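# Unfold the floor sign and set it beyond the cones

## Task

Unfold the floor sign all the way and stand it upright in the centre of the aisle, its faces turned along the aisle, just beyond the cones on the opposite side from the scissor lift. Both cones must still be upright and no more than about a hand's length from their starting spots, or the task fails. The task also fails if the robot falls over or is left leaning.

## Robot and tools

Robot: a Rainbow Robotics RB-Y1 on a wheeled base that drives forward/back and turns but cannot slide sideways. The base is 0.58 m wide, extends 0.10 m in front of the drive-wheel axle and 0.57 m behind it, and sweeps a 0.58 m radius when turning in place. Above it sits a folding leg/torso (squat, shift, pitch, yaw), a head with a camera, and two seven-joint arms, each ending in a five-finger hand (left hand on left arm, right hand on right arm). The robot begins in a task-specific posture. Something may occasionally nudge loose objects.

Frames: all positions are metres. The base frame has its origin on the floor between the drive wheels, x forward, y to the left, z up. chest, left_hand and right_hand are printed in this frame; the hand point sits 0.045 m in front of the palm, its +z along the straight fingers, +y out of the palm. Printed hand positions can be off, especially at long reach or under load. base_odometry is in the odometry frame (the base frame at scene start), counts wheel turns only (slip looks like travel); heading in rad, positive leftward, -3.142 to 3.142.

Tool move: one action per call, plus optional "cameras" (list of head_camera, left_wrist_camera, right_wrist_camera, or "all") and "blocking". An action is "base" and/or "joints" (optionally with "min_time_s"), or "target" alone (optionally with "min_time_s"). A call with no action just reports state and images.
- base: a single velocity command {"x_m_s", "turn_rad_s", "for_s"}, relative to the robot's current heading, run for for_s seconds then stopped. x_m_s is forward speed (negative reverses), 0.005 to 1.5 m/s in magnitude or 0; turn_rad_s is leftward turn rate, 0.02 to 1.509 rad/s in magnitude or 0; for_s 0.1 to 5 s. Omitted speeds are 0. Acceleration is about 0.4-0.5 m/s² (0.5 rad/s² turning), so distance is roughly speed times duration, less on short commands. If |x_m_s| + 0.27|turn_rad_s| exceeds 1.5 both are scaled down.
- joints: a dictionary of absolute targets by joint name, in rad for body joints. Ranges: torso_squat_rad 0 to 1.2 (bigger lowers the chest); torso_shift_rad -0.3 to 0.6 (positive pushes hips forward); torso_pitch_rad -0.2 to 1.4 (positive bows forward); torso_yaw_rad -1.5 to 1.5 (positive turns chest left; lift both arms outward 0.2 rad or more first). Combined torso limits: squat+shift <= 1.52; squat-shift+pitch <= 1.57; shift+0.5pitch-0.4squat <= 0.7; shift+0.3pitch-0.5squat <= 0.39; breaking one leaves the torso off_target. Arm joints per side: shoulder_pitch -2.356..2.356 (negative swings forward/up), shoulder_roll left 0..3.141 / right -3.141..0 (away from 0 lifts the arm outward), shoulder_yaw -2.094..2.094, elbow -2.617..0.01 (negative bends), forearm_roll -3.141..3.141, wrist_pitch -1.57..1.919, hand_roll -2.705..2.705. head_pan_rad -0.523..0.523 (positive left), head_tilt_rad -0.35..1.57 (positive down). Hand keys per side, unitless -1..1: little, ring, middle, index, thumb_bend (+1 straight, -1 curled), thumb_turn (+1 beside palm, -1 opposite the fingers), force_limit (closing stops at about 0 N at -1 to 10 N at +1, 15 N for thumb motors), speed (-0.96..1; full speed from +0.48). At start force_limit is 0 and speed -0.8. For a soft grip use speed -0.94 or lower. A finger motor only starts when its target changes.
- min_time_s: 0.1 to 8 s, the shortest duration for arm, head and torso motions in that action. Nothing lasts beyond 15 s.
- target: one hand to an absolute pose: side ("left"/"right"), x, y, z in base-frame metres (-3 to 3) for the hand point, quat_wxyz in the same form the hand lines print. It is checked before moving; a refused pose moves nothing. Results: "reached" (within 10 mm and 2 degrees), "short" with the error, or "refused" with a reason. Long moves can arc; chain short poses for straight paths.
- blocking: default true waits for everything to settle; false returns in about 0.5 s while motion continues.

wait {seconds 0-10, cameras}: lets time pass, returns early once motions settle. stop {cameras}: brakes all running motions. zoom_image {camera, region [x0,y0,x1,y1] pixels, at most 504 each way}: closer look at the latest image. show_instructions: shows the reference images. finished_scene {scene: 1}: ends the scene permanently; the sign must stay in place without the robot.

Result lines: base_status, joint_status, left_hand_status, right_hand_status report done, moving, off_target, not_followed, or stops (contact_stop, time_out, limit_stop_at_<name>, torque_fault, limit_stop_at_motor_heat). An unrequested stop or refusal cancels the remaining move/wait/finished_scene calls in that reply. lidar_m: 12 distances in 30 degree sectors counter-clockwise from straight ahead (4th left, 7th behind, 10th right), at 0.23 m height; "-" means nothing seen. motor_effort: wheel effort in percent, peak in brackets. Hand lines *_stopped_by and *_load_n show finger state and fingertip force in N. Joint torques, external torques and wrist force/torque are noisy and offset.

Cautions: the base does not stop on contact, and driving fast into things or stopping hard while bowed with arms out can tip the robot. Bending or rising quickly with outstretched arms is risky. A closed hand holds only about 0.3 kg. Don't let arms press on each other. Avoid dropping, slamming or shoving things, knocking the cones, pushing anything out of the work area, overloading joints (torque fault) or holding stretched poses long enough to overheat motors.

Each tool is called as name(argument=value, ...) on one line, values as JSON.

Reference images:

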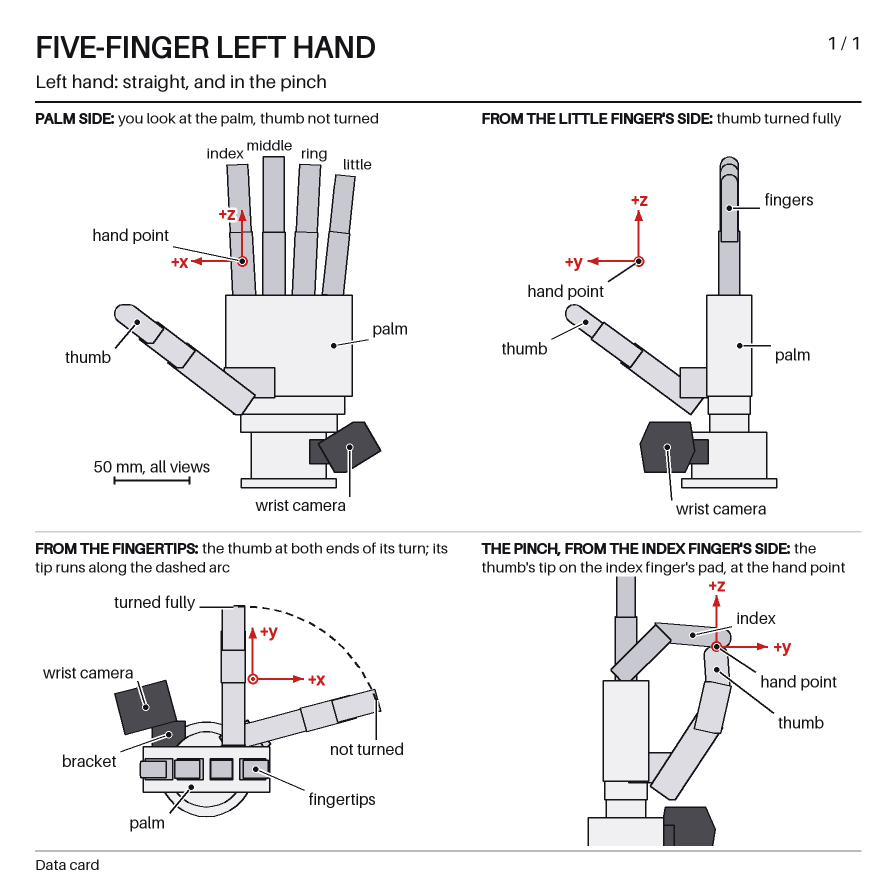

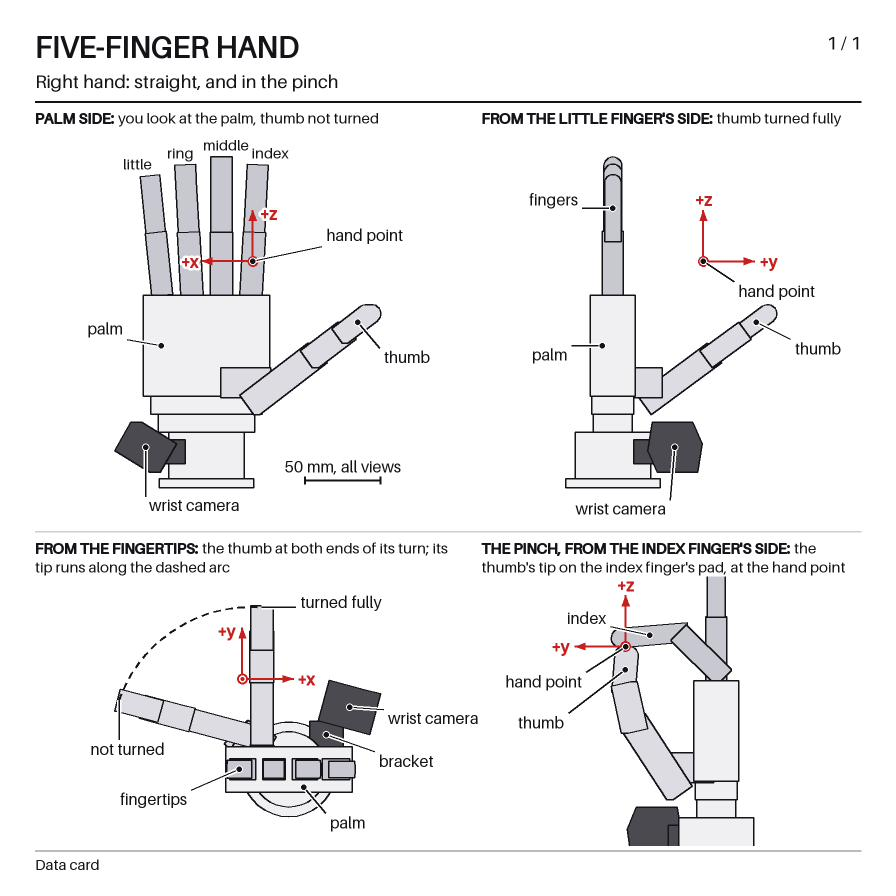

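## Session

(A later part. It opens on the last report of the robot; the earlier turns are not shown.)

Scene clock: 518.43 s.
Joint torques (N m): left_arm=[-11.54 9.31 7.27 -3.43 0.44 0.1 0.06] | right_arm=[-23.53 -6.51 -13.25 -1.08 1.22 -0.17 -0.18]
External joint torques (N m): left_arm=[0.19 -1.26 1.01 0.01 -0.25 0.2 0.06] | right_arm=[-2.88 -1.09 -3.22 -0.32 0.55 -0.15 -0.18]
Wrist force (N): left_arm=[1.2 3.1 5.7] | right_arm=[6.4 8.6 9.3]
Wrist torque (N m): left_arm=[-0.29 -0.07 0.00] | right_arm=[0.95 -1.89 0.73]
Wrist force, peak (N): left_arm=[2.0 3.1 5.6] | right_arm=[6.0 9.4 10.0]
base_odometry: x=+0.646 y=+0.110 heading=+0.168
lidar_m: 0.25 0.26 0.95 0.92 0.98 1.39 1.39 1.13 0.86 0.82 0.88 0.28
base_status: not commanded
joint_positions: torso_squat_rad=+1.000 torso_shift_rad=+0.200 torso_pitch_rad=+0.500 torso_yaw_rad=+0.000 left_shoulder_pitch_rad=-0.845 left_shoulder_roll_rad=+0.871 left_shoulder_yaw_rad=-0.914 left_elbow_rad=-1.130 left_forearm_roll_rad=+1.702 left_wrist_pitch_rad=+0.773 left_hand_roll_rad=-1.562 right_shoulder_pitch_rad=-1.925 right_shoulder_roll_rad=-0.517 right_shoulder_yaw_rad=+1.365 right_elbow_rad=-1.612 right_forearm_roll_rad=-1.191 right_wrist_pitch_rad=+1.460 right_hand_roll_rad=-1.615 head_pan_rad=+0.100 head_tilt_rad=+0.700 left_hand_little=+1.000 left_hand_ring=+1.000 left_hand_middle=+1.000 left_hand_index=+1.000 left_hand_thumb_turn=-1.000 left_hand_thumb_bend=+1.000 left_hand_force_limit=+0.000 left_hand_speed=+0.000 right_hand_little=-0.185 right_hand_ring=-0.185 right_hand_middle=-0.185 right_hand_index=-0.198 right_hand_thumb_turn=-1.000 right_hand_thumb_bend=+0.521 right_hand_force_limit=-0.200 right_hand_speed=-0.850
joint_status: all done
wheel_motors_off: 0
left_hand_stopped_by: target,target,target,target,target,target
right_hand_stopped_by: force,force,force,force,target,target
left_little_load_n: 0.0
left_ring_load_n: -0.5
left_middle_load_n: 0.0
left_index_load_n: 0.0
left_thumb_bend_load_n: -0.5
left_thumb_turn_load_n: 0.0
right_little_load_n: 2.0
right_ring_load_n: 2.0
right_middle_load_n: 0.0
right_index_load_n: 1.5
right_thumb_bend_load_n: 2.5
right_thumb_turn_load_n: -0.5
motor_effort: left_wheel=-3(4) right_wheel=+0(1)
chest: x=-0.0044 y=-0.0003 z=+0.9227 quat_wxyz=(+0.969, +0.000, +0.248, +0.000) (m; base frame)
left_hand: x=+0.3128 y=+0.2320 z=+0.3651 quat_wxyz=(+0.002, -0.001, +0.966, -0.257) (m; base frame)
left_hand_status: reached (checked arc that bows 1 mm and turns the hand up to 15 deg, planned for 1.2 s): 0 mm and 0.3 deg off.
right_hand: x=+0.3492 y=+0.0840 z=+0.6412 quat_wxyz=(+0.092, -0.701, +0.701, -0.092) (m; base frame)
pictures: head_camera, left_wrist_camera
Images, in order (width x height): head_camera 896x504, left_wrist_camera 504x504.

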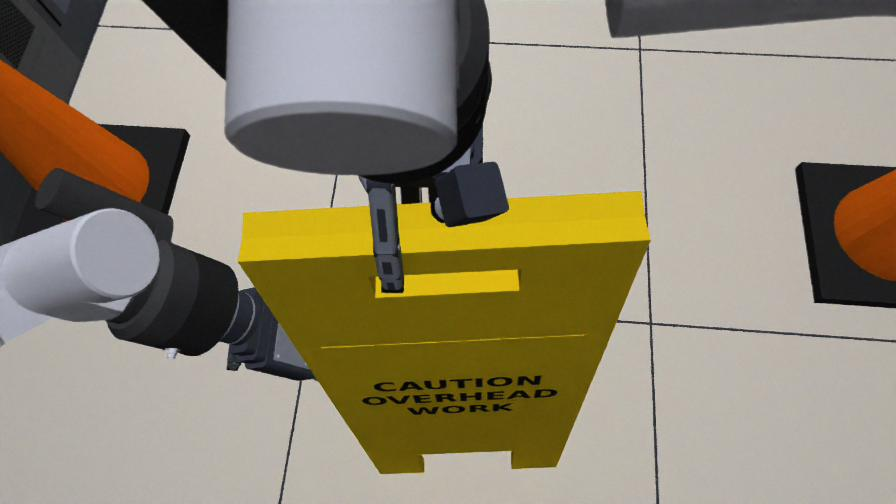

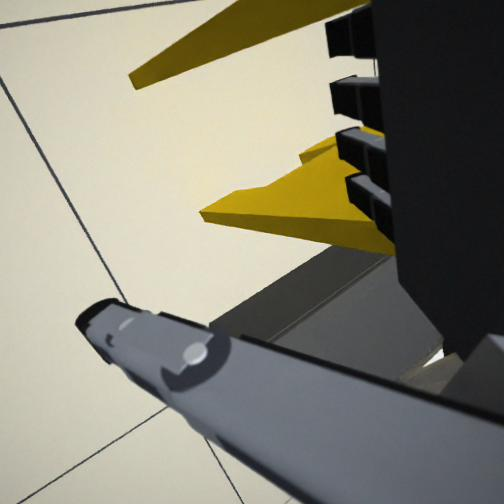

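move(target={"side": "left", "x": 0.3188, "y": 0.218, "z": 0.3651, "quat_wxyz": [0, 0, -0.9659, 0.2588]}, min_time_s=1.5, cameras=["head_camera", "left_wrist_camera"])

Scene clock: 521.03 s.
Joint torques (N m): left_arm=[-12.58 7.2 3.21 -5.01 0.83 0.29 0.47] | right_arm=[-23.29 -5.75 -13.24 -1.14 1.4 -1.13 -0.22]
External joint torques (N m): left_arm=[-0.38 -2.91 -3.05 -1.46 0.13 0.42 0.47] | right_arm=[-2.64 -0.33 -3.21 -0.38 0.72 -1.11 -0.22]
Wrist force (N): left_arm=[1.1 5.8 3.8] | right_arm=[9.0 8.3 9.2]
Wrist torque (N m): left_arm=[-0.03 -0.09 -0.12] | right_arm=[1.06 -1.26 0.71]
Wrist force, peak (N): left_arm=[1.3 6.5 5.4] | right_arm=[9.2 8.9 9.7]
move: done
base_odometry: x=+0.646 y=+0.110 heading=+0.168
lidar_m: 0.26 0.27 0.94 0.91 0.97 1.38 1.39 1.14 0.85 0.83 0.87 0.28
base_status: not commanded
joint_positions: torso_squat_rad=+1.000 torso_shift_rad=+0.200 torso_pitch_rad=+0.500 torso_yaw_rad=+0.000 left_shoulder_pitch_rad=-0.872 left_shoulder_roll_rad=+0.844 left_shoulder_yaw_rad=-0.924 left_elbow_rad=-1.115 left_forearm_roll_rad=+1.688 left_wrist_pitch_rad=+0.776 left_hand_roll_rad=-1.537 right_shoulder_pitch_rad=-1.925 right_shoulder_roll_rad=-0.517 right_shoulder_yaw_rad=+1.365 right_elbow_rad=-1.612 right_forearm_roll_rad=-1.191 right_wrist_pitch_rad=+1.460 right_hand_roll_rad=-1.615 head_pan_rad=+0.100 head_tilt_rad=+0.700 left_hand_little=+1.000 left_hand_ring=+1.000 left_hand_middle=+1.000 left_hand_index=+1.000 left_hand_thumb_turn=-1.000 left_hand_thumb_bend=+1.000 left_hand_force_limit=+0.000 left_hand_speed=+0.000 right_hand_little=-0.185 right_hand_ring=-0.185 right_hand_middle=-0.185 right_hand_index=-0.198 right_hand_thumb_turn=-1.000 right_hand_thumb_bend=+0.521 right_hand_force_limit=-0.200 right_hand_speed=-0.850
joint_status: all done
wheel_motors_off: 0
left_hand_stopped_by: target,target,target,target,target,target
right_hand_stopped_by: force,force,force,force,target,target
left_little_load_n: 0.0
left_ring_load_n: 0.0
left_middle_load_n: 0.0
left_index_load_n: 0.0
left_thumb_bend_load_n: 0.0
left_thumb_turn_load_n: 0.0
right_little_load_n: 0.0
right_ring_load_n: 0.0
right_middle_load_n: 0.0
right_index_load_n: 5.5
right_thumb_bend_load_n: 2.0
right_thumb_turn_load_n: 0.5
motor_effort: left_wheel=+1(3) right_wheel=+0(1)
chest: x=-0.0044 y=-0.0003 z=+0.9227 quat_wxyz=(+0.969, +0.000, +0.248, +0.000)
left_hand: x=+0.3187 y=+0.2188 z=+0.3655 quat_wxyz=(+0.001, +0.000, +0.966, -0.259)
left_hand_status: reached (checked arc that bows 0 mm and turns the hand up to 0 deg, planned for 1.5 s): 1 mm and 0.1 deg off.
right_hand: x=+0.3492 y=+0.0839 z=+0.6412 quat_wxyz=(+0.091, -0.701, +0.701, -0.092)
Images, in order (width x height): head_camera 896x504, left_wrist_camera 504x504.

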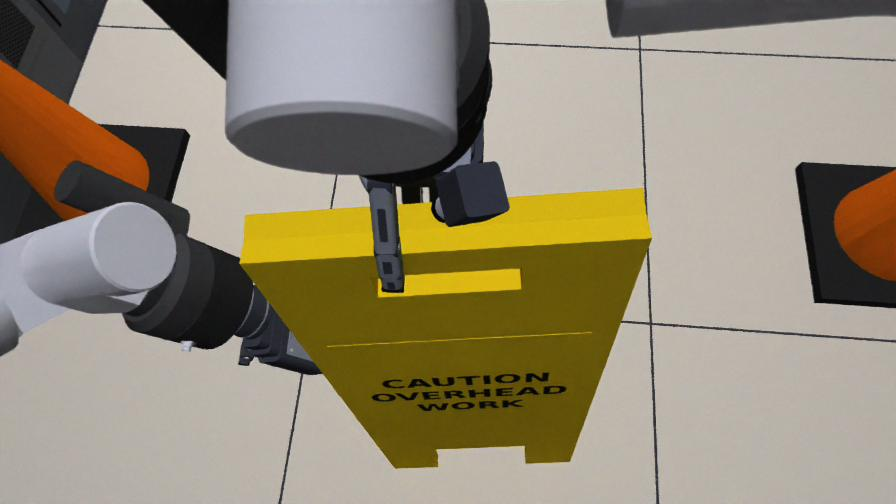

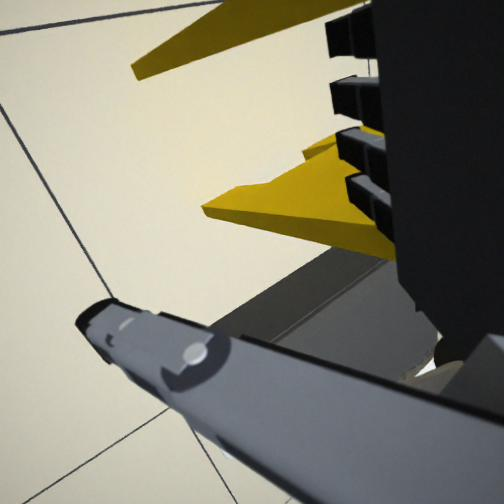

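move(target={"side": "left", "x": 0.3248, "y": 0.218, "z": 0.3851, "quat_wxyz": [0, 0, -0.9659, 0.2588]}, min_time_s=1.5, cameras=["head_camera", "left_wrist_camera"])

move(target={"side": "left", "x": 0.3268, "y": 0.215, "z": 0.4051, "quat_wxyz": [0, 0, -0.9659, 0.2588]}, min_time_s=1.5, cameras=["head_camera", "left_wrist_camera"])

Scene clock: 523.93 s.
Joint torques (N m): left_arm=[-13.57 9.12 5.02 -7.33 1.22 0 0.26] | right_arm=[-23.33 -5.51 -13.43 -1.36 1.03 -1.47 -0.27]
External joint torques (N m): left_arm=[-1.15 -1.31 -1.74 -3.72 0.51 0.19 0.26] | right_arm=[-2.68 -0.09 -3.4 -0.61 0.35 -1.45 -0.27]
Wrist force (N): left_arm=[1.7 6.5 5.0] | right_arm=[10.0 7.6 7.9]
Wrist torque (N m): left_arm=[-0.19 -0.09 -0.08] | right_arm=[1.18 -1.42 0.82]
Wrist force, peak (N): left_arm=[1.7 7.1 5.8] | right_arm=[9.4 8.7 9.5]
move: done
base_odometry: x=+0.646 y=+0.110 heading=+0.168
lidar_m: 0.26 0.27 0.95 0.92 0.98 1.39 1.39 1.14 0.85 0.83 0.88 0.28
base_status: not commanded
joint_positions: torso_squat_rad=+1.000 torso_shift_rad=+0.200 torso_pitch_rad=+0.500 torso_yaw_rad=+0.000 left_shoulder_pitch_rad=-0.885 left_shoulder_roll_rad=+0.896 left_shoulder_yaw_rad=-0.925 left_elbow_rad=-1.198 left_forearm_roll_rad=+1.672 left_wrist_pitch_rad=+0.793 left_hand_roll_rad=-1.464 right_shoulder_pitch_rad=-1.925 right_shoulder_roll_rad=-0.518 right_shoulder_yaw_rad=+1.365 right_elbow_rad=-1.612 right_forearm_roll_rad=-1.191 right_wrist_pitch_rad=+1.460 right_hand_roll_rad=-1.615 head_pan_rad=+0.100 head_tilt_rad=+0.700 left_hand_little=+1.000 left_hand_ring=+1.000 left_hand_middle=+1.000 left_hand_index=+1.000 left_hand_thumb_turn=-1.000 left_hand_thumb_bend=+1.000 left_hand_force_limit=+0.000 left_hand_speed=+0.000 right_hand_little=-0.185 right_hand_ring=-0.185 right_hand_middle=-0.185 right_hand_index=-0.198 right_hand_thumb_turn=-1.000 right_hand_thumb_bend=+0.521 right_hand_force_limit=-0.200 right_hand_speed=-0.850
joint_status: all done
wheel_motors_off: 0
left_hand_stopped_by: target,target,target,target,target,target
right_hand_stopped_by: force,force,force,force,target,target
left_little_load_n: 0.0
left_ring_load_n: 0.0
left_middle_load_n: 0.0
left_index_load_n: 0.0
left_thumb_bend_load_n: 0.0
left_thumb_turn_load_n: 0.0
right_little_load_n: 0.0
right_ring_load_n: 0.0
right_middle_load_n: 0.0
right_index_load_n: 5.5
right_thumb_bend_load_n: 4.0
right_thumb_turn_load_n: 0.0
motor_effort: left_wheel=+1(6) right_wheel=+0(1)
chest: x=-0.0044 y=-0.0003 z=+0.9227 quat_wxyz=(+0.969, +0.000, +0.248, +0.000)
left_hand: x=+0.3247 y=+0.2186 z=+0.3849 quat_wxyz=(+0.000, +0.000, +0.966, -0.259)
left_hand_status: reached (checked arc that bows 3 mm and turns the hand up to 0 deg, planned for 1.5 s): 1 mm and 0.1 deg off.
right_hand: x=+0.3493 y=+0.0838 z=+0.6412 quat_wxyz=(+0.091, -0.701, +0.701, -0.092)
Images, in order (width x height): head_camera 896x504, left_wrist_camera 504x504.

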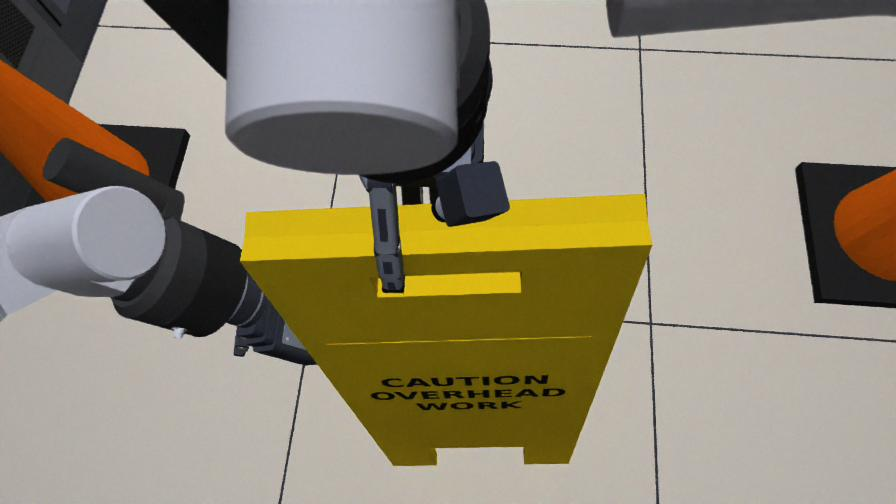

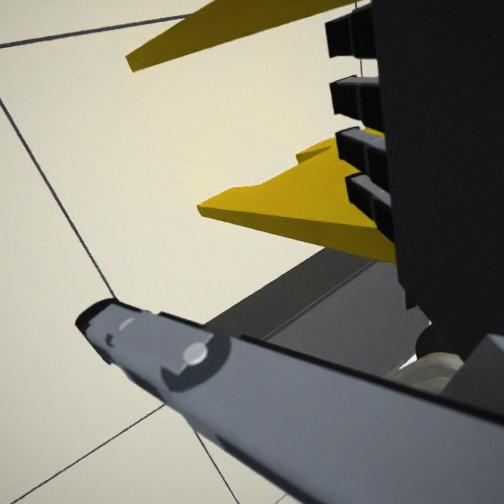

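Scene clock: 525.77 s.
Joint torques (N m): left_arm=[-14.29 9.01 5.05 -7.78 1.26 -0.48 0.31] | right_arm=[-23.2 -4.98 -13.56 -1.22 1.13 -1.85 -0.2]
External joint torques (N m): left_arm=[-1.82 -1.64 -2.19 -4.07 0.55 -0.21 0.31] | right_arm=[-2.55 0.44 -3.54 -0.47 0.46 -1.84 -0.2]
Wrist force (N): left_arm=[2.0 8.0 5.2] | right_arm=[10.9 7.2 6.8]
Wrist torque (N m): left_arm=[-0.15 -0.10 -0.25] | right_arm=[1.21 -1.30 0.84]
Wrist force, peak (N): left_arm=[2.1 9.0 5.1] | right_arm=[12.2 8.2 6.5]
move: done
base_odometry: x=+0.646 y=+0.110 heading=+0.168
lidar_m: 0.26 0.27 0.94 0.93 0.97 1.39 1.39 1.14 0.86 0.83 0.88 0.26
base_status: not commanded
joint_positions: torso_squat_rad=+1.000 torso_shift_rad=+0.200 torso_pitch_rad=+0.500 torso_yaw_rad=+0.000 left_shoulder_pitch_rad=-0.892 left_shoulder_roll_rad=+0.951 left_shoulder_yaw_rad=-0.928 left_elbow_rad=-1.299 left_forearm_roll_rad=+1.647 left_wrist_pitch_rad=+0.801 left_hand_roll_rad=-1.378 right_shoulder_pitch_rad=-1.925 right_shoulder_roll_rad=-0.518 right_shoulder_yaw_rad=+1.365 right_elbow_rad=-1.612 right_forearm_roll_rad=-1.191 right_wrist_pitch_rad=+1.460 right_hand_roll_rad=-1.615 head_pan_rad=+0.100 head_tilt_rad=+0.700 left_hand_little=+1.000 left_hand_ring=+1.000 left_hand_middle=+1.000 left_hand_index=+1.000 left_hand_thumb_turn=-1.000 left_hand_thumb_bend=+1.000 left_hand_force_limit=+0.000 left_hand_speed=+0.000 right_hand_little=-0.185 right_hand_ring=-0.185 right_hand_middle=-0.185 right_hand_index=-0.198 right_hand_thumb_turn=-1.000 right_hand_thumb_bend=+0.521 right_hand_force_limit=-0.200 right_hand_speed=-0.850
joint_status: all done
wheel_motors_off: 0
left_hand_stopped_by: target,target,target,target,target,target
right_hand_stopped_by: force,force,force,force,target,target
left_little_load_n: -0.5
left_ring_load_n: 0.0
left_middle_load_n: 0.0
left_index_load_n: 0.0
left_thumb_bend_load_n: 0.0
left_thumb_turn_load_n: 0.0
right_little_load_n: 0.0
right_ring_load_n: 0.0
right_middle_load_n: 0.0
right_index_load_n: 5.5
right_thumb_bend_load_n: 5.0
right_thumb_turn_load_n: 1.0
motor_effort: left_wheel=-3(5) right_wheel=+0(1)
chest: x=-0.0044 y=-0.0003 z=+0.9227 quat_wxyz=(+0.969, +0.000, +0.248, +0.000)
left_hand: x=+0.3267 y=+0.2158 z=+0.4049 quat_wxyz=(+0.000, -0.001, +0.966, -0.258)
left_hand_status: reached (checked arc that bows 3 mm and turns the hand up to 1 deg, planned for 1.5 s): 1 mm and 0.1 deg off.
right_hand: x=+0.3494 y=+0.0838 z=+0.6412 quat_wxyz=(+0.091, -0.701, +0.701, -0.093)
Images, in order (width x height): head_camera 896x504, left_wrist_camera 504x504.

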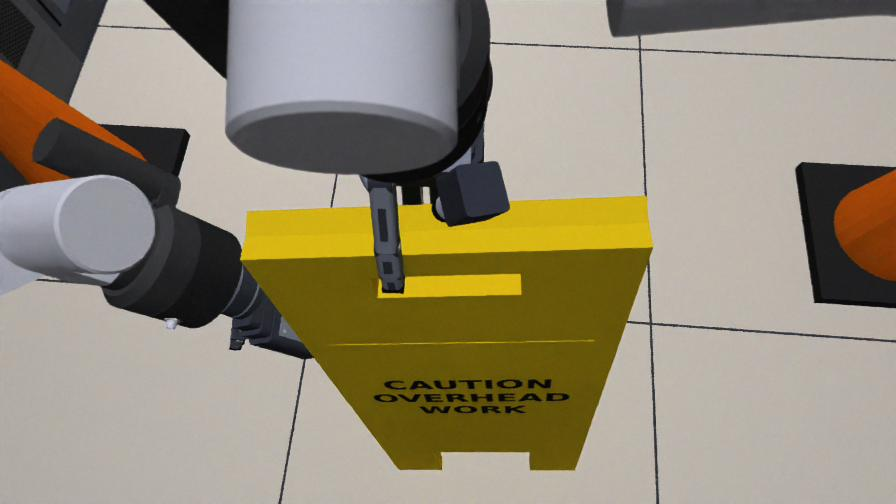

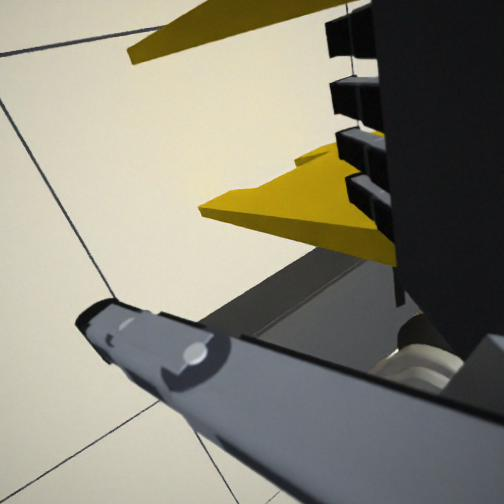

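move(joints={"right_hand_thumb_bend": 0.6})

move(target={"side": "left", "x": 0.3288, "y": 0.216, "z": 0.4251, "quat_wxyz": [0, 0, -0.9659, 0.2588]}, min_time_s=1.5, cameras=["head_camera", "left_wrist_camera"])

Scene clock: 526.97 s.
Joint torques (N m): left_arm=[-13.48 9.11 5.31 -7.16 1.48 -0.45 0.3] | right_arm=[-23.64 -4.92 -13.4 -1.15 1.15 -1.6 -0.32]
External joint torques (N m): left_arm=[-1 -1.54 -1.93 -3.46 0.77 -0.17 0.31] | right_arm=[-2.99 0.5 -3.38 -0.39 0.48 -1.58 -0.32]
Wrist force (N): left_arm=[1.4 6.7 4.8] | right_arm=[10.5 8.4 7.3]
Wrist torque (N m): left_arm=[-0.24 -0.14 -0.14] | right_arm=[1.06 -1.40 0.76]
Wrist force, peak (N): left_arm=[2.0 8.7 4.9] | right_arm=[10.3 9.2 8.8]
move: done
base_odometry: x=+0.646 y=+0.110 heading=+0.168
lidar_m: 0.25 0.26 0.94 0.92 0.98 1.38 1.39 1.14 0.86 0.83 0.88 0.27
base_status: not commanded
joint_positions: torso_squat_rad=+1.000 torso_shift_rad=+0.200 torso_pitch_rad=+0.500 torso_yaw_rad=+0.000 left_shoulder_pitch_rad=-0.893 left_shoulder_roll_rad=+0.951 left_shoulder_yaw_rad=-0.928 left_elbow_rad=-1.299 left_forearm_roll_rad=+1.647 left_wrist_pitch_rad=+0.801 left_hand_roll_rad=-1.378 right_shoulder_pitch_rad=-1.925 right_shoulder_roll_rad=-0.518 right_shoulder_yaw_rad=+1.365 right_elbow_rad=-1.612 right_forearm_roll_rad=-1.191 right_wrist_pitch_rad=+1.460 right_hand_roll_rad=-1.615 head_pan_rad=+0.100 head_tilt_rad=+0.700 left_hand_little=+1.000 left_hand_ring=+1.000 left_hand_middle=+1.000 left_hand_index=+1.000 left_hand_thumb_turn=-1.000 left_hand_thumb_bend=+1.000 left_hand_force_limit=+0.000 left_hand_speed=+0.000 right_hand_little=-0.185 right_hand_ring=-0.185 right_hand_middle=-0.185 right_hand_index=-0.198 right_hand_thumb_turn=-1.000 right_hand_thumb_bend=+0.600 right_hand_force_limit=-0.200 right_hand_speed=-0.850
joint_status: all done
wheel_motors_off: 0
left_hand_stopped_by: target,target,target,target,target,target
right_hand_stopped_by: force,force,force,force,target,target
left_little_load_n: 0.0
left_ring_load_n: 0.0
left_middle_load_n: 0.0
left_index_load_n: 0.0
left_thumb_bend_load_n: 0.0
left_thumb_turn_load_n: 0.0
right_little_load_n: 0.0
right_ring_load_n: 0.0
right_middle_load_n: 0.0
right_index_load_n: 4.0
right_thumb_bend_load_n: 0.0
right_thumb_turn_load_n: 0.0
motor_effort: left_wheel=-1(4) right_wheel=+0(1)
chest: x=-0.0044 y=-0.0003 z=+0.9227 quat_wxyz=(+0.969, +0.000, +0.248, +0.000)
left_hand: x=+0.3268 y=+0.2157 z=+0.4049 quat_wxyz=(+0.000, +0.000, +0.966, -0.259)
right_hand: x=+0.3494 y=+0.0838 z=+0.6412 quat_wxyz=(+0.091, -0.701, +0.701, -0.093)
pictures: none

Scene clock: 528.80 s.
Joint torques (N m): left_arm=[-13.71 8.49 9.69 -8.09 1.45 -0.44 0.5] | right_arm=[-22.87 -5 -13.46 -1.46 1.05 -1.83 -0.29]
External joint torques (N m): left_arm=[-1.23 -2.47 2.03 -4.39 0.74 -0.11 0.5] | right_arm=[-2.22 0.42 -3.43 -0.7 0.38 -1.81 -0.29]
Wrist force (N): left_arm=[1.1 8.3 4.8] | right_arm=[12.2 8.1 6.7]
Wrist torque (N m): left_arm=[-0.17 -0.07 -0.19] | right_arm=[1.11 -1.49 0.80]
Wrist force, peak (N): left_arm=[1.6 9.1 5.5] | right_arm=[11.6 8.7 7.7]
move: done
base_odometry: x=+0.646 y=+0.110 heading=+0.168
lidar_m: 0.25 0.26 0.95 0.92 0.97 1.39 1.40 1.14 0.85 0.83 0.88 0.26
base_status: not commanded
joint_positions: torso_squat_rad=+1.000 torso_shift_rad=+0.200 torso_pitch_rad=+0.500 torso_yaw_rad=+0.000 left_shoulder_pitch_rad=-0.899 left_shoulder_roll_rad=+1.007 left_shoulder_yaw_rad=-0.923 left_elbow_rad=-1.384 left_forearm_roll_rad=+1.638 left_wrist_pitch_rad=+0.815 left_hand_roll_rad=-1.315 right_shoulder_pitch_rad=-1.925 right_shoulder_roll_rad=-0.518 right_shoulder_yaw_rad=+1.365 right_elbow_rad=-1.612 right_forearm_roll_rad=-1.191 right_wrist_pitch_rad=+1.460 right_hand_roll_rad=-1.615 head_pan_rad=+0.100 head_tilt_rad=+0.700 left_hand_little=+1.000 left_hand_ring=+1.000 left_hand_middle=+1.000 left_hand_index=+1.000 left_hand_thumb_turn=-1.000 left_hand_thumb_bend=+1.000 left_hand_force_limit=+0.000 left_hand_speed=+0.000 right_hand_little=-0.185 right_hand_ring=-0.185 right_hand_middle=-0.185 right_hand_index=-0.198 right_hand_thumb_turn=-1.000 right_hand_thumb_bend=+0.600 right_hand_force_limit=-0.200 right_hand_speed=-0.850
joint_status: all done
wheel_motors_off: 0
left_hand_stopped_by: target,target,target,target,target,target
right_hand_stopped_by: force,force,force,force,target,target
left_little_load_n: 0.0
left_ring_load_n: 0.0
left_middle_load_n: -0.5
left_index_load_n: 0.0
left_thumb_bend_load_n: 0.0
left_thumb_turn_load_n: 0.0
right_little_load_n: 0.0
right_ring_load_n: 0.0
right_middle_load_n: 0.0
right_index_load_n: 3.5
right_thumb_bend_load_n: 0.0
right_thumb_turn_load_n: 0.0
motor_effort: left_wheel=-2(4) right_wheel=+1(1)
chest: x=-0.0044 y=-0.0003 z=+0.9227 quat_wxyz=(+0.969, +0.000, +0.248, +0.000)
left_hand: x=+0.3284 y=+0.2170 z=+0.4247 quat_wxyz=(+0.000, +0.000, +0.966, -0.258)
left_hand_status: reached (checked arc that bows 2 mm and turns the hand up to 0 deg, planned for 1.5 s): 1 mm and 0.1 deg off.
right_hand: x=+0.3494 y=+0.0838 z=+0.6412 quat_wxyz=(+0.091, -0.701, +0.701, -0.093)
Images, in order (width x height): head_camera 896x504, left_wrist_camera 504x504.

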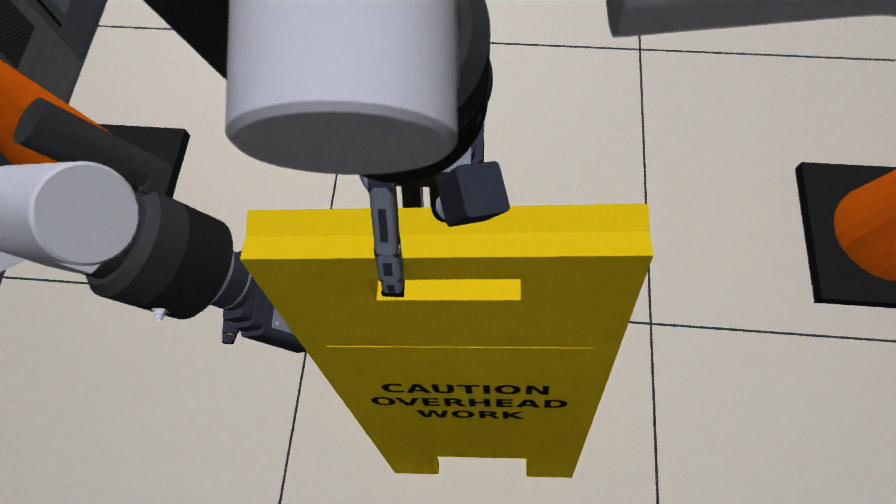

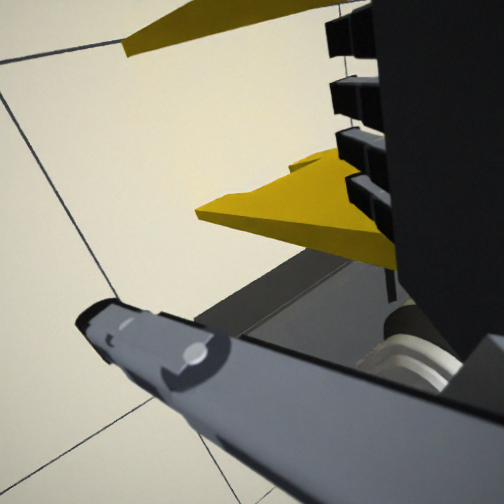

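move(target={"side": "left", "x": 0.3308, "y": 0.216, "z": 0.4451, "quat_wxyz": [0, 0, -0.9659, 0.2588]}, min_time_s=1.5, cameras=["head_camera", "left_wrist_camera"])

move(target={"side": "left", "x": 0.3328, "y": 0.216, "z": 0.4601, "quat_wxyz": [0, 0, -0.9659, 0.2588]}, min_time_s=1.5, cameras=["head_camera", "left_wrist_camera"])

Scene clock: 530.83 s.
Joint torques (N m): left_arm=[-15.15 8.66 10.43 -8.68 1.97 -0.92 0.33] | right_arm=[-22.84 -4.19 -13.34 -1.61 0.95 -2.36 -0.36]
External joint torques (N m): left_arm=[-2.63 -2.55 2.4 -5.03 1.26 -0.53 0.33] | right_arm=[-2.19 1.23 -3.32 -0.86 0.28 -2.34 -0.37]
Wrist force (N): left_arm=[2.6 10.8 4.5] | right_arm=[13.2 7.0 5.9]
Wrist torque (N m): left_arm=[-0.03 -0.10 -0.13] | right_arm=[1.34 -1.31 0.83]
Wrist force, peak (N): left_arm=[1.5 11.3 5.3] | right_arm=[14.1 7.8 5.8]
move: done
base_odometry: x=+0.646 y=+0.110 heading=+0.168
lidar_m: 0.24 0.25 0.94 0.92 0.98 1.38 1.38 1.13 0.85 0.83 0.88 0.26
base_status: not commanded
joint_positions: torso_squat_rad=+1.000 torso_shift_rad=+0.200 torso_pitch_rad=+0.500 torso_yaw_rad=+0.000 left_shoulder_pitch_rad=-0.908 left_shoulder_roll_rad=+1.058 left_shoulder_yaw_rad=-0.916 left_elbow_rad=-1.461 left_forearm_roll_rad=+1.633 left_wrist_pitch_rad=+0.832 left_hand_roll_rad=-1.258 right_shoulder_pitch_rad=-1.925 right_shoulder_roll_rad=-0.518 right_shoulder_yaw_rad=+1.365 right_elbow_rad=-1.612 right_forearm_roll_rad=-1.191 right_wrist_pitch_rad=+1.460 right_hand_roll_rad=-1.615 head_pan_rad=+0.100 head_tilt_rad=+0.700 left_hand_little=+1.000 left_hand_ring=+1.000 left_hand_middle=+1.000 left_hand_index=+1.000 left_hand_thumb_turn=-1.000 left_hand_thumb_bend=+1.000 left_hand_force_limit=+0.000 left_hand_speed=+0.000 right_hand_little=-0.185 right_hand_ring=-0.185 right_hand_middle=-0.185 right_hand_index=-0.198 right_hand_thumb_turn=-1.000 right_hand_thumb_bend=+0.600 right_hand_force_limit=-0.200 right_hand_speed=-0.850
joint_status: all done
wheel_motors_off: 0
left_hand_stopped_by: target,target,target,target,target,target
right_hand_stopped_by: force,force,force,force,target,target
left_little_load_n: 0.0
left_ring_load_n: 0.0
left_middle_load_n: 0.0
left_index_load_n: 0.0
left_thumb_bend_load_n: 0.0
left_thumb_turn_load_n: 0.0
right_little_load_n: 0.0
right_ring_load_n: 0.5
right_middle_load_n: 0.0
right_index_load_n: 5.5
right_thumb_bend_load_n: 2.5
right_thumb_turn_load_n: 0.0
motor_effort: left_wheel=-3(3) right_wheel=+1(1)
chest: x=-0.0044 y=-0.0003 z=+0.9227 quat_wxyz=(+0.969, +0.000, +0.248, +0.000)
left_hand: x=+0.3302 y=+0.2172 z=+0.4445 quat_wxyz=(-0.001, -0.001, +0.966, -0.258)
left_hand_status: reached (checked arc that bows 2 mm and turns the hand up to 0 deg, planned for 1.5 s): 1 mm and 0.1 deg off.
right_hand: x=+0.3495 y=+0.0836 z=+0.6412 quat_wxyz=(+0.091, -0.701, +0.701, -0.093)
Images, in order (width x height): head_camera 896x504, left_wrist_camera 504x504.

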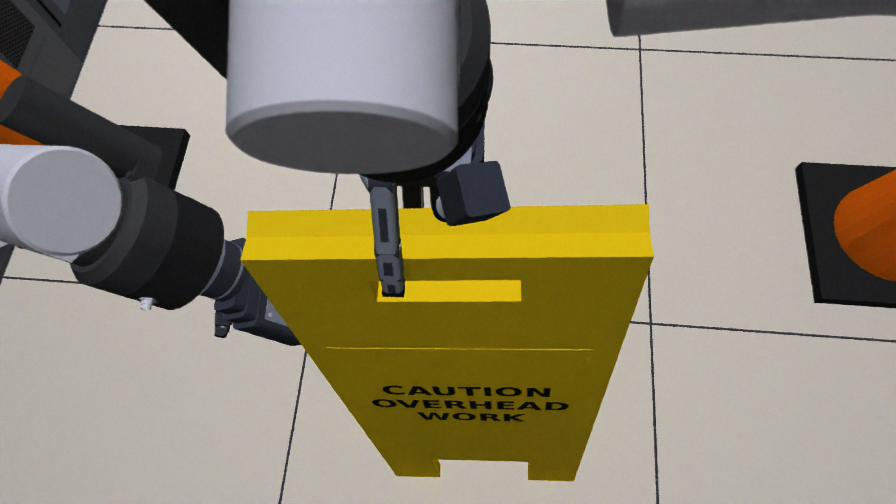

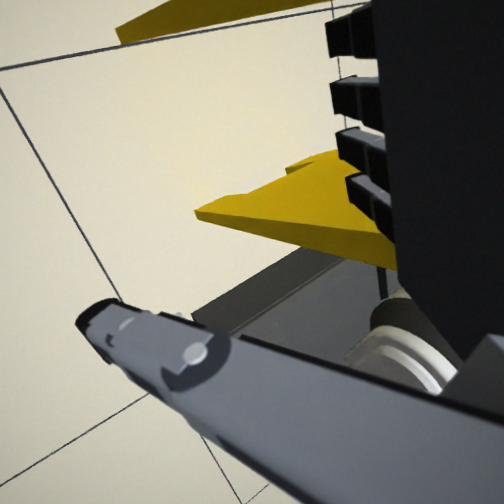

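Scene clock: 532.67 s.
Joint torques (N m): left_arm=[-18.74 5.55 14.44 -13.2 4.84 -1.92 0.29] | right_arm=[-20.92 -1.31 -13.53 -1.79 0.84 -3.56 -0.48]
External joint torques (N m): left_arm=[-6.19 -5.82 6.18 -9.61 4.13 -1.51 0.29] | right_arm=[-0.26 4.12 -3.51 -1.05 0.17 -3.54 -0.48]
Wrist force (N): left_arm=[1.9 20.3 11.1] | right_arm=[19.1 4.0 -4.0]
Wrist torque (N m): left_arm=[-0.53 0.13 -0.50] | right_arm=[1.33 -1.29 0.87]
Wrist force, peak (N): left_arm=[1.2 21.5 12.0] | right_arm=[20.4 4.8 -4.5]
move: done
base_odometry: x=+0.646 y=+0.110 heading=+0.168
lidar_m: 0.24 0.26 0.95 0.92 0.98 1.39 1.40 1.13 0.86 0.83 0.87 0.24
base_status: not commanded
joint_positions: torso_squat_rad=+1.000 torso_shift_rad=+0.200 torso_pitch_rad=+0.500 torso_yaw_rad=+0.000 left_shoulder_pitch_rad=-0.917 left_shoulder_roll_rad=+1.091 left_shoulder_yaw_rad=-0.909 left_elbow_rad=-1.505 left_forearm_roll_rad=+1.634 left_wrist_pitch_rad=+0.847 left_hand_roll_rad=-1.223 right_shoulder_pitch_rad=-1.926 right_shoulder_roll_rad=-0.519 right_shoulder_yaw_rad=+1.365 right_elbow_rad=-1.611 right_forearm_roll_rad=-1.191 right_wrist_pitch_rad=+1.460 right_hand_roll_rad=-1.615 head_pan_rad=+0.100 head_tilt_rad=+0.700 left_hand_little=+1.000 left_hand_ring=+1.000 left_hand_middle=+1.000 left_hand_index=+1.000 left_hand_thumb_turn=-1.000 left_hand_thumb_bend=+1.000 left_hand_force_limit=+0.000 left_hand_speed=+0.000 right_hand_little=-0.185 right_hand_ring=-0.185 right_hand_middle=-0.185 right_hand_index=-0.199 right_hand_thumb_turn=-1.000 right_hand_thumb_bend=+0.600 right_hand_force_limit=-0.200 right_hand_speed=-0.850
joint_status: all done
wheel_motors_off: 0
left_hand_stopped_by: target,target,target,target,target,target
right_hand_stopped_by: force,force,force,force,target,target
left_little_load_n: -1.0
left_ring_load_n: 0.0
left_middle_load_n: 0.0
left_index_load_n: -1.0
left_thumb_bend_load_n: -0.5
left_thumb_turn_load_n: 0.0
right_little_load_n: 0.0
right_ring_load_n: 0.0
right_middle_load_n: 0.0
right_index_load_n: -2.5
right_thumb_bend_load_n: 0.5
right_thumb_turn_load_n: 0.0
motor_effort: left_wheel=-3(5) right_wheel=+1(1)
chest: x=-0.0044 y=-0.0003 z=+0.9227 quat_wxyz=(+0.969, +0.000, +0.248, +0.000)
left_hand: x=+0.3315 y=+0.2184 z=+0.4580 quat_wxyz=(-0.002, -0.001, +0.966, -0.257)
left_hand_status: reached (checked arc that bows 1 mm and turns the hand up to 0 deg, planned for 1.5 s): 3 mm and 0.3 deg off.
right_hand: x=+0.3500 y=+0.0834 z=+0.6415 quat_wxyz=(+0.092, -0.701, +0.701, -0.093)
Images, in order (width x height): head_camera 896x504, left_wrist_camera 504x504.

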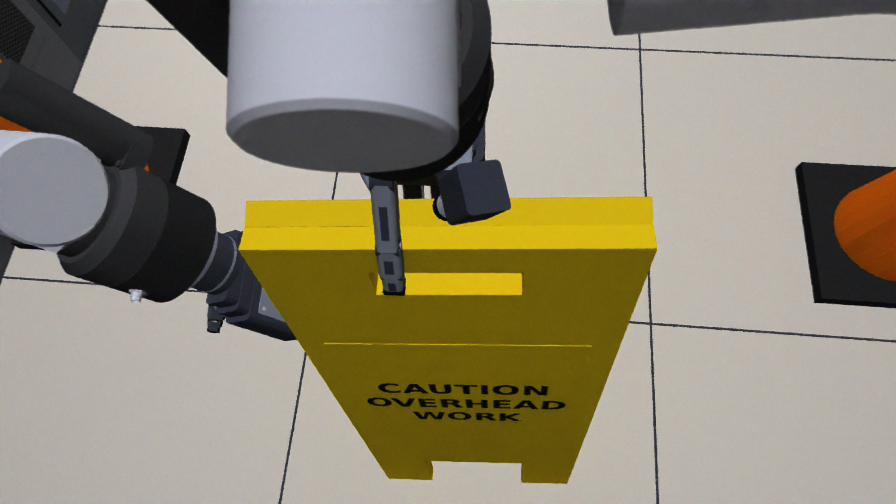

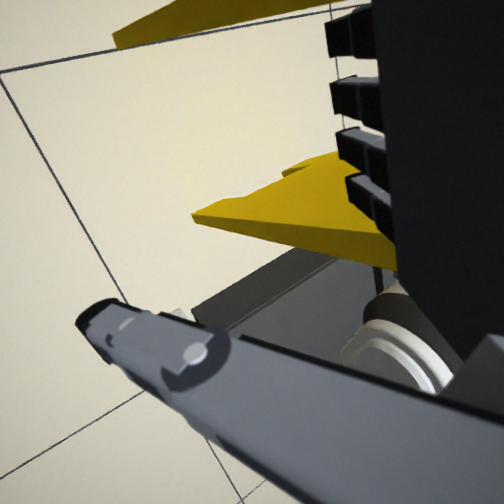

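move(target={"side": "left", "x": 0.331, "y": 0.222, "z": 0.4500, "quat_wxyz": [0, 0, -0.9659, 0.2588]}, min_time_s=1.0)

move(target={"side": "left", "x": 0.331, "y": 0.228, "z": 0.4500, "quat_wxyz": [0, 0, -0.9659, 0.2588]}, min_time_s=1.0, cameras=["head_camera"])

Scene clock: 535.33 s.
Joint torques (N m): left_arm=[-10.53 7.41 8.85 -5.34 2.16 -0.81 -0.07] | right_arm=[-22.48 -4.25 -13.34 -1.94 0.75 -1.72 -0.55]
External joint torques (N m): left_arm=[1.89 -4.06 0.72 -1.77 1.45 -0.42 -0.06] | right_arm=[-1.83 1.18 -3.31 -1.19 0.08 -1.7 -0.55]
Wrist force (N): left_arm=[1.1 6.4 3.1] | right_arm=[11.2 8.7 9.9]
Wrist torque (N m): left_arm=[-0.19 -0.12 -0.12] | right_arm=[0.99 -1.42 0.70]
Wrist force, peak (N): left_arm=[1.6 21.3 11.2] | right_arm=[19.8 4.4 -3.4]
move: done
base_odometry: x=+0.646 y=+0.110 heading=+0.168
lidar_m: 0.24 0.26 0.95 0.93 0.98 1.38 1.39 1.13 0.85 0.83 0.88 0.26
base_status: not commanded
joint_positions: torso_squat_rad=+1.000 torso_shift_rad=+0.200 torso_pitch_rad=+0.500 torso_yaw_rad=+0.000 left_shoulder_pitch_rad=-0.904 left_shoulder_roll_rad=+1.080 left_shoulder_yaw_rad=-0.908 left_elbow_rad=-1.477 left_forearm_roll_rad=+1.645 left_wrist_pitch_rad=+0.837 left_hand_roll_rad=-1.262 right_shoulder_pitch_rad=-1.925 right_shoulder_roll_rad=-0.518 right_shoulder_yaw_rad=+1.365 right_elbow_rad=-1.611 right_forearm_roll_rad=-1.191 right_wrist_pitch_rad=+1.460 right_hand_roll_rad=-1.615 head_pan_rad=+0.100 head_tilt_rad=+0.700 left_hand_little=+1.000 left_hand_ring=+1.000 left_hand_middle=+1.000 left_hand_index=+1.000 left_hand_thumb_turn=-1.000 left_hand_thumb_bend=+1.000 left_hand_force_limit=+0.000 left_hand_speed=+0.000 right_hand_little=-0.185 right_hand_ring=-0.185 right_hand_middle=-0.185 right_hand_index=-0.198 right_hand_thumb_turn=-1.000 right_hand_thumb_bend=+0.600 right_hand_force_limit=-0.200 right_hand_speed=-0.850
joint_status: all done
wheel_motors_off: 0
left_hand_stopped_by: target,target,target,target,target,target
right_hand_stopped_by: force,force,force,force,target,target
left_little_load_n: 0.0
left_ring_load_n: 0.0
left_middle_load_n: 0.0
left_index_load_n: 0.0
left_thumb_bend_load_n: 0.0
left_thumb_turn_load_n: 0.5
right_little_load_n: 0.0
right_ring_load_n: 0.0
right_middle_load_n: 0.0
right_index_load_n: 5.0
right_thumb_bend_load_n: 0.0
right_thumb_turn_load_n: 0.0
motor_effort: left_wheel=+0(5) right_wheel=+0(1)
chest: x=-0.0044 y=-0.0003 z=+0.9227 quat_wxyz=(+0.969, +0.000, +0.248, +0.000)
left_hand: x=+0.3308 y=+0.2229 z=+0.4501 quat_wxyz=(+0.000, +0.000, +0.966, -0.257)
left_hand_status: reached (checked arc that bows 1 mm and turns the hand up to 0 deg, planned for 1.0 s): 1 mm and 0.2 deg off.
right_hand: x=+0.3496 y=+0.0837 z=+0.6413 quat_wxyz=(+0.092, -0.701, +0.701, -0.093)
pictures: none

Scene clock: 536.67 s.
Joint torques (N m): left_arm=[-10.17 12.47 9.46 -3.7 1.5 -0.26 0.09] | right_arm=[-22.52 -5.36 -13.57 -1.8 0.91 -0.4 -0.29]
External joint torques (N m): left_arm=[2.18 0.81 1.34 -0.21 0.78 0.1 0.09] | right_arm=[-1.86 0.06 -3.55 -1.04 0.24 -0.39 -0.29]
Wrist force (N): left_arm=[1.7 2.6 5.5] | right_arm=[6.5 8.8 8.9]
Wrist torque (N m): left_arm=[-0.33 -0.02 0.04] | right_arm=[1.13 -1.77 0.77]
Wrist force, peak (N): left_arm=[0.7 6.8 3.7] | right_arm=[10.9 9.5 9.6]
move: done
base_odometry: x=+0.646 y=+0.110 heading=+0.168
lidar_m: 0.25 0.27 0.94 0.92 0.97 1.39 1.39 1.13 0.85 0.83 0.88 0.27
base_status: not commanded
joint_positions: torso_squat_rad=+1.000 torso_shift_rad=+0.200 torso_pitch_rad=+0.500 torso_yaw_rad=+0.000 left_shoulder_pitch_rad=-0.897 left_shoulder_roll_rad=+1.086 left_shoulder_yaw_rad=-0.900 left_elbow_rad=-1.467 left_forearm_roll_rad=+1.663 left_wrist_pitch_rad=+0.841 left_hand_roll_rad=-1.288 right_shoulder_pitch_rad=-1.925 right_shoulder_roll_rad=-0.518 right_shoulder_yaw_rad=+1.365 right_elbow_rad=-1.611 right_forearm_roll_rad=-1.191 right_wrist_pitch_rad=+1.460 right_hand_roll_rad=-1.615 head_pan_rad=+0.100 head_tilt_rad=+0.700 left_hand_little=+1.000 left_hand_ring=+1.000 left_hand_middle=+1.000 left_hand_index=+1.000 left_hand_thumb_turn=-1.000 left_hand_thumb_bend=+1.000 left_hand_force_limit=+0.000 left_hand_speed=+0.000 right_hand_little=-0.185 right_hand_ring=-0.185 right_hand_middle=-0.185 right_hand_index=-0.198 right_hand_thumb_turn=-1.000 right_hand_thumb_bend=+0.600 right_hand_force_limit=-0.200 right_hand_speed=-0.850
joint_status: all done
wheel_motors_off: 0
left_hand_stopped_by: target,target,target,target,target,target
right_hand_stopped_by: force,force,force,force,target,target
left_little_load_n: 0.0
left_ring_load_n: 0.0
left_middle_load_n: 0.0
left_index_load_n: 0.0
left_thumb_bend_load_n: 0.0
left_thumb_turn_load_n: 0.0
right_little_load_n: 2.0
right_ring_load_n: 2.0
right_middle_load_n: 0.5
right_index_load_n: 2.0
right_thumb_bend_load_n: 0.0
right_thumb_turn_load_n: 0.0
motor_effort: left_wheel=-2(4) right_wheel=+0(1)
chest: x=-0.0044 y=-0.0003 z=+0.9227 quat_wxyz=(+0.969, +0.000, +0.248, +0.000)
left_hand: x=+0.3310 y=+0.2279 z=+0.4500 quat_wxyz=(+0.000, +0.000, +0.966, -0.258)
left_hand_status: reached (checked arc that bows 0 mm and turns the hand up to 0 deg, planned for 1.0 s): 0 mm and 0.0 deg off.
right_hand: x=+0.3495 y=+0.0839 z=+0.6413 quat_wxyz=(+0.092, -0.701, +0.701, -0.092)
Images, in order (width x height): head_camera 896x504.

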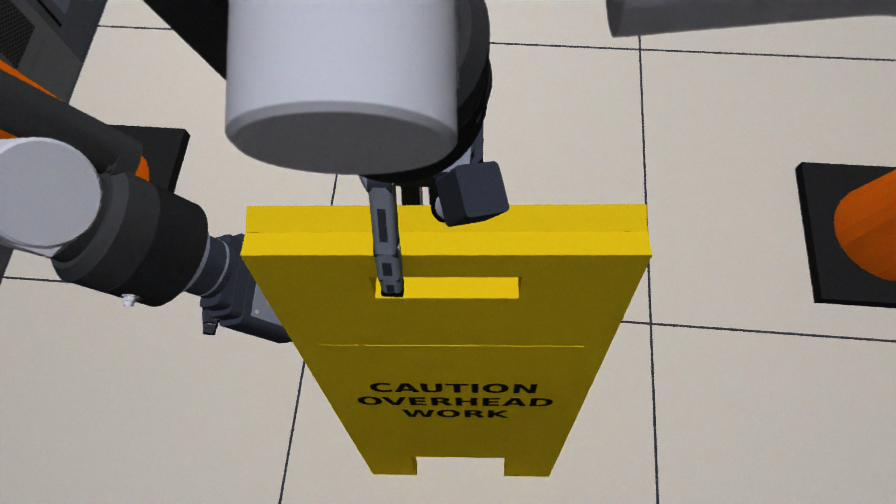

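move(target={"side": "left", "x": 0.332, "y": 0.227, "z": 0.4600, "quat_wxyz": [0, 0, -0.9659, 0.2588]}, min_time_s=1.0)

move(target={"side": "left", "x": 0.332, "y": 0.227, "z": 0.4700, "quat_wxyz": [0, 0, -0.9659, 0.2588]}, min_time_s=1.0, cameras=["head_camera", "left_wrist_camera"])

Scene clock: 538.27 s.
Joint torques (N m): left_arm=[-16.82 7.97 12.88 -10.34 3.04 -1.21 0.47] | right_arm=[-21.33 -3.33 -13.03 -1.73 0.84 -2.3 -0.33]
External joint torques (N m): left_arm=[-4.46 -3.79 4.62 -6.88 2.31 -0.83 0.47] | right_arm=[-0.68 2.1 -3 -0.98 0.17 -2.28 -0.33]
Wrist force (N): left_arm=[1.7 15.2 9.8] | right_arm=[15.0 5.1 -0.7]
Wrist torque (N m): left_arm=[-0.58 0.16 -0.32] | right_arm=[1.18 -1.45 0.77]
Wrist force, peak (N): left_arm=[1.5 15.5 10.9] | right_arm=[15.5 5.5 -0.6]
move: done
base_odometry: x=+0.646 y=+0.110 heading=+0.168
lidar_m: 0.25 0.26 0.94 0.92 0.98 1.39 1.39 1.14 0.86 0.83 0.88 0.26
base_status: not commanded
joint_positions: torso_squat_rad=+1.000 torso_shift_rad=+0.200 torso_pitch_rad=+0.500 torso_yaw_rad=+0.000 left_shoulder_pitch_rad=-0.902 left_shoulder_roll_rad=+1.108 left_shoulder_yaw_rad=-0.897 left_elbow_rad=-1.497 left_forearm_roll_rad=+1.662 left_wrist_pitch_rad=+0.850 left_hand_roll_rad=-1.263 right_shoulder_pitch_rad=-1.926 right_shoulder_roll_rad=-0.518 right_shoulder_yaw_rad=+1.365 right_elbow_rad=-1.611 right_forearm_roll_rad=-1.191 right_wrist_pitch_rad=+1.460 right_hand_roll_rad=-1.615 head_pan_rad=+0.100 head_tilt_rad=+0.700 left_hand_little=+1.000 left_hand_ring=+1.000 left_hand_middle=+1.000 left_hand_index=+1.000 left_hand_thumb_turn=-1.000 left_hand_thumb_bend=+1.000 left_hand_force_limit=+0.000 left_hand_speed=+0.000 right_hand_little=-0.185 right_hand_ring=-0.185 right_hand_middle=-0.185 right_hand_index=-0.199 right_hand_thumb_turn=-1.000 right_hand_thumb_bend=+0.600 right_hand_force_limit=-0.200 right_hand_speed=-0.850
joint_status: all done
wheel_motors_off: 0
left_hand_stopped_by: target,target,target,target,target,target
right_hand_stopped_by: force,force,force,force,target,target
left_little_load_n: -0.5
left_ring_load_n: 0.0
left_middle_load_n: 0.0
left_index_load_n: -1.0
left_thumb_bend_load_n: 0.0
left_thumb_turn_load_n: 0.0
right_little_load_n: 1.0
right_ring_load_n: 0.0
right_middle_load_n: 0.0
right_index_load_n: -3.0
right_thumb_bend_load_n: 0.0
right_thumb_turn_load_n: 0.0
motor_effort: left_wheel=-4(4) right_wheel=+0(1)
chest: x=-0.0044 y=-0.0003 z=+0.9227 quat_wxyz=(+0.969, +0.000, +0.248, +0.000)
left_hand: x=+0.3310 y=+0.2287 z=+0.4587 quat_wxyz=(-0.001, -0.001, +0.966, -0.257)
left_hand_status: reached (checked arc that bows 1 mm and turns the hand up to 0 deg, planned for 1.0 s): 2 mm and 0.2 deg off.
right_hand: x=+0.3497 y=+0.0837 z=+0.6414 quat_wxyz=(+0.092, -0.701, +0.701, -0.093)
pictures: none

Scene clock: 539.60 s.
Joint torques (N m): left_arm=[-18.94 6.04 15.11 -12.87 4.8 -1.93 0.37] | right_arm=[-20.02 -0.95 -13.54 -1.78 0.78 -3.34 -0.53]
External joint torques (N m): left_arm=[-6.62 -5.83 6.7 -9.47 4.08 -1.53 0.37] | right_arm=[0.64 4.49 -3.51 -1.04 0.11 -3.33 -0.54]
Wrist force (N): left_arm=[2.1 20.9 12.0] | right_arm=[19.6 3.9 -4.8]
Wrist torque (N m): left_arm=[-0.72 0.21 -0.44] | right_arm=[1.34 -1.40 0.82]
Wrist force, peak (N): left_arm=[0.8 21.6 12.0] | right_arm=[19.8 5.1 -5.2]
move: done
base_odometry: x=+0.646 y=+0.110 heading=+0.168
lidar_m: 0.24 0.26 0.96 0.91 0.98 1.38 1.39 1.13 0.86 0.83 0.88 0.26
base_status: not commanded
joint_positions: torso_squat_rad=+1.000 torso_shift_rad=+0.200 torso_pitch_rad=+0.500 torso_yaw_rad=+0.000 left_shoulder_pitch_rad=-0.905 left_shoulder_roll_rad=+1.134 left_shoulder_yaw_rad=-0.892 left_elbow_rad=-1.534 left_forearm_roll_rad=+1.663 left_wrist_pitch_rad=+0.858 left_hand_roll_rad=-1.237 right_shoulder_pitch_rad=-1.926 right_shoulder_roll_rad=-0.519 right_shoulder_yaw_rad=+1.365 right_elbow_rad=-1.611 right_forearm_roll_rad=-1.191 right_wrist_pitch_rad=+1.460 right_hand_roll_rad=-1.615 head_pan_rad=+0.100 head_tilt_rad=+0.700 left_hand_little=+1.000 left_hand_ring=+1.000 left_hand_middle=+1.000 left_hand_index=+1.000 left_hand_thumb_turn=-1.000 left_hand_thumb_bend=+1.000 left_hand_force_limit=+0.000 left_hand_speed=+0.000 right_hand_little=-0.185 right_hand_ring=-0.185 right_hand_middle=-0.185 right_hand_index=-0.199 right_hand_thumb_turn=-1.000 right_hand_thumb_bend=+0.600 right_hand_force_limit=-0.200 right_hand_speed=-0.850
joint_status: all done
wheel_motors_off: 0
left_hand_stopped_by: target,target,target,target,target,target
right_hand_stopped_by: force,force,force,force,target,target
left_little_load_n: -1.5
left_ring_load_n: 0.0
left_middle_load_n: 0.0
left_index_load_n: -1.5
left_thumb_bend_load_n: 0.0
left_thumb_turn_load_n: 0.0
right_little_load_n: 0.0
right_ring_load_n: 0.0
right_middle_load_n: 0.0
right_index_load_n: -3.0
right_thumb_bend_load_n: 1.5
right_thumb_turn_load_n: -0.5
motor_effort: left_wheel=+0(4) right_wheel=+0(1)
chest: x=-0.0044 y=-0.0003 z=+0.9227 quat_wxyz=(+0.969, +0.000, +0.248, +0.000)
left_hand: x=+0.3307 y=+0.2294 z=+0.4683 quat_wxyz=(-0.002, -0.001, +0.966, -0.257)
left_hand_status: reached (checked arc that bows 1 mm and turns the hand up to 0 deg, planned for 1.0 s): 3 mm and 0.3 deg off.
right_hand: x=+0.3500 y=+0.0834 z=+0.6415 quat_wxyz=(+0.092, -0.701, +0.701, -0.093)
Images, in order (width x height): head_camera 896x504, left_wrist_camera 504x504.

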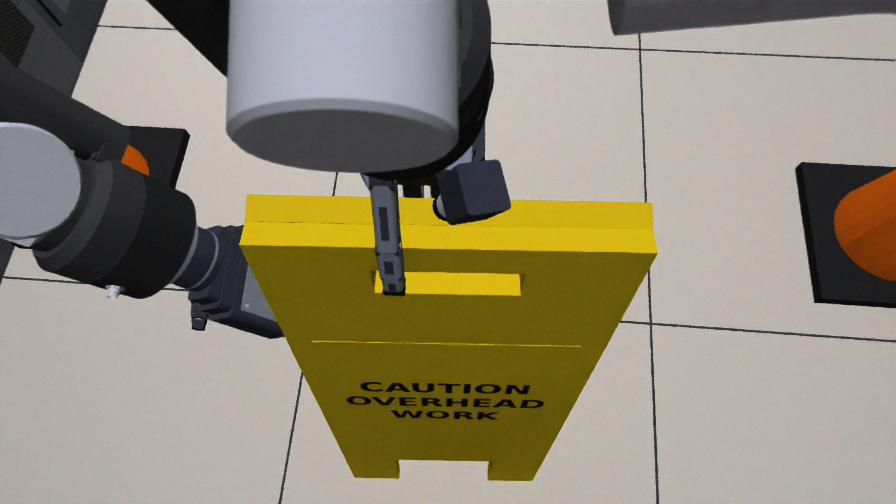

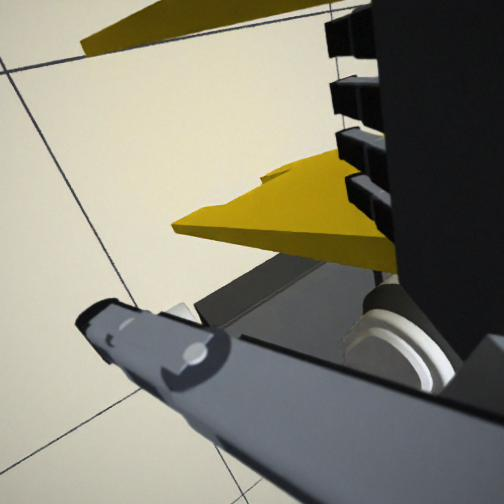

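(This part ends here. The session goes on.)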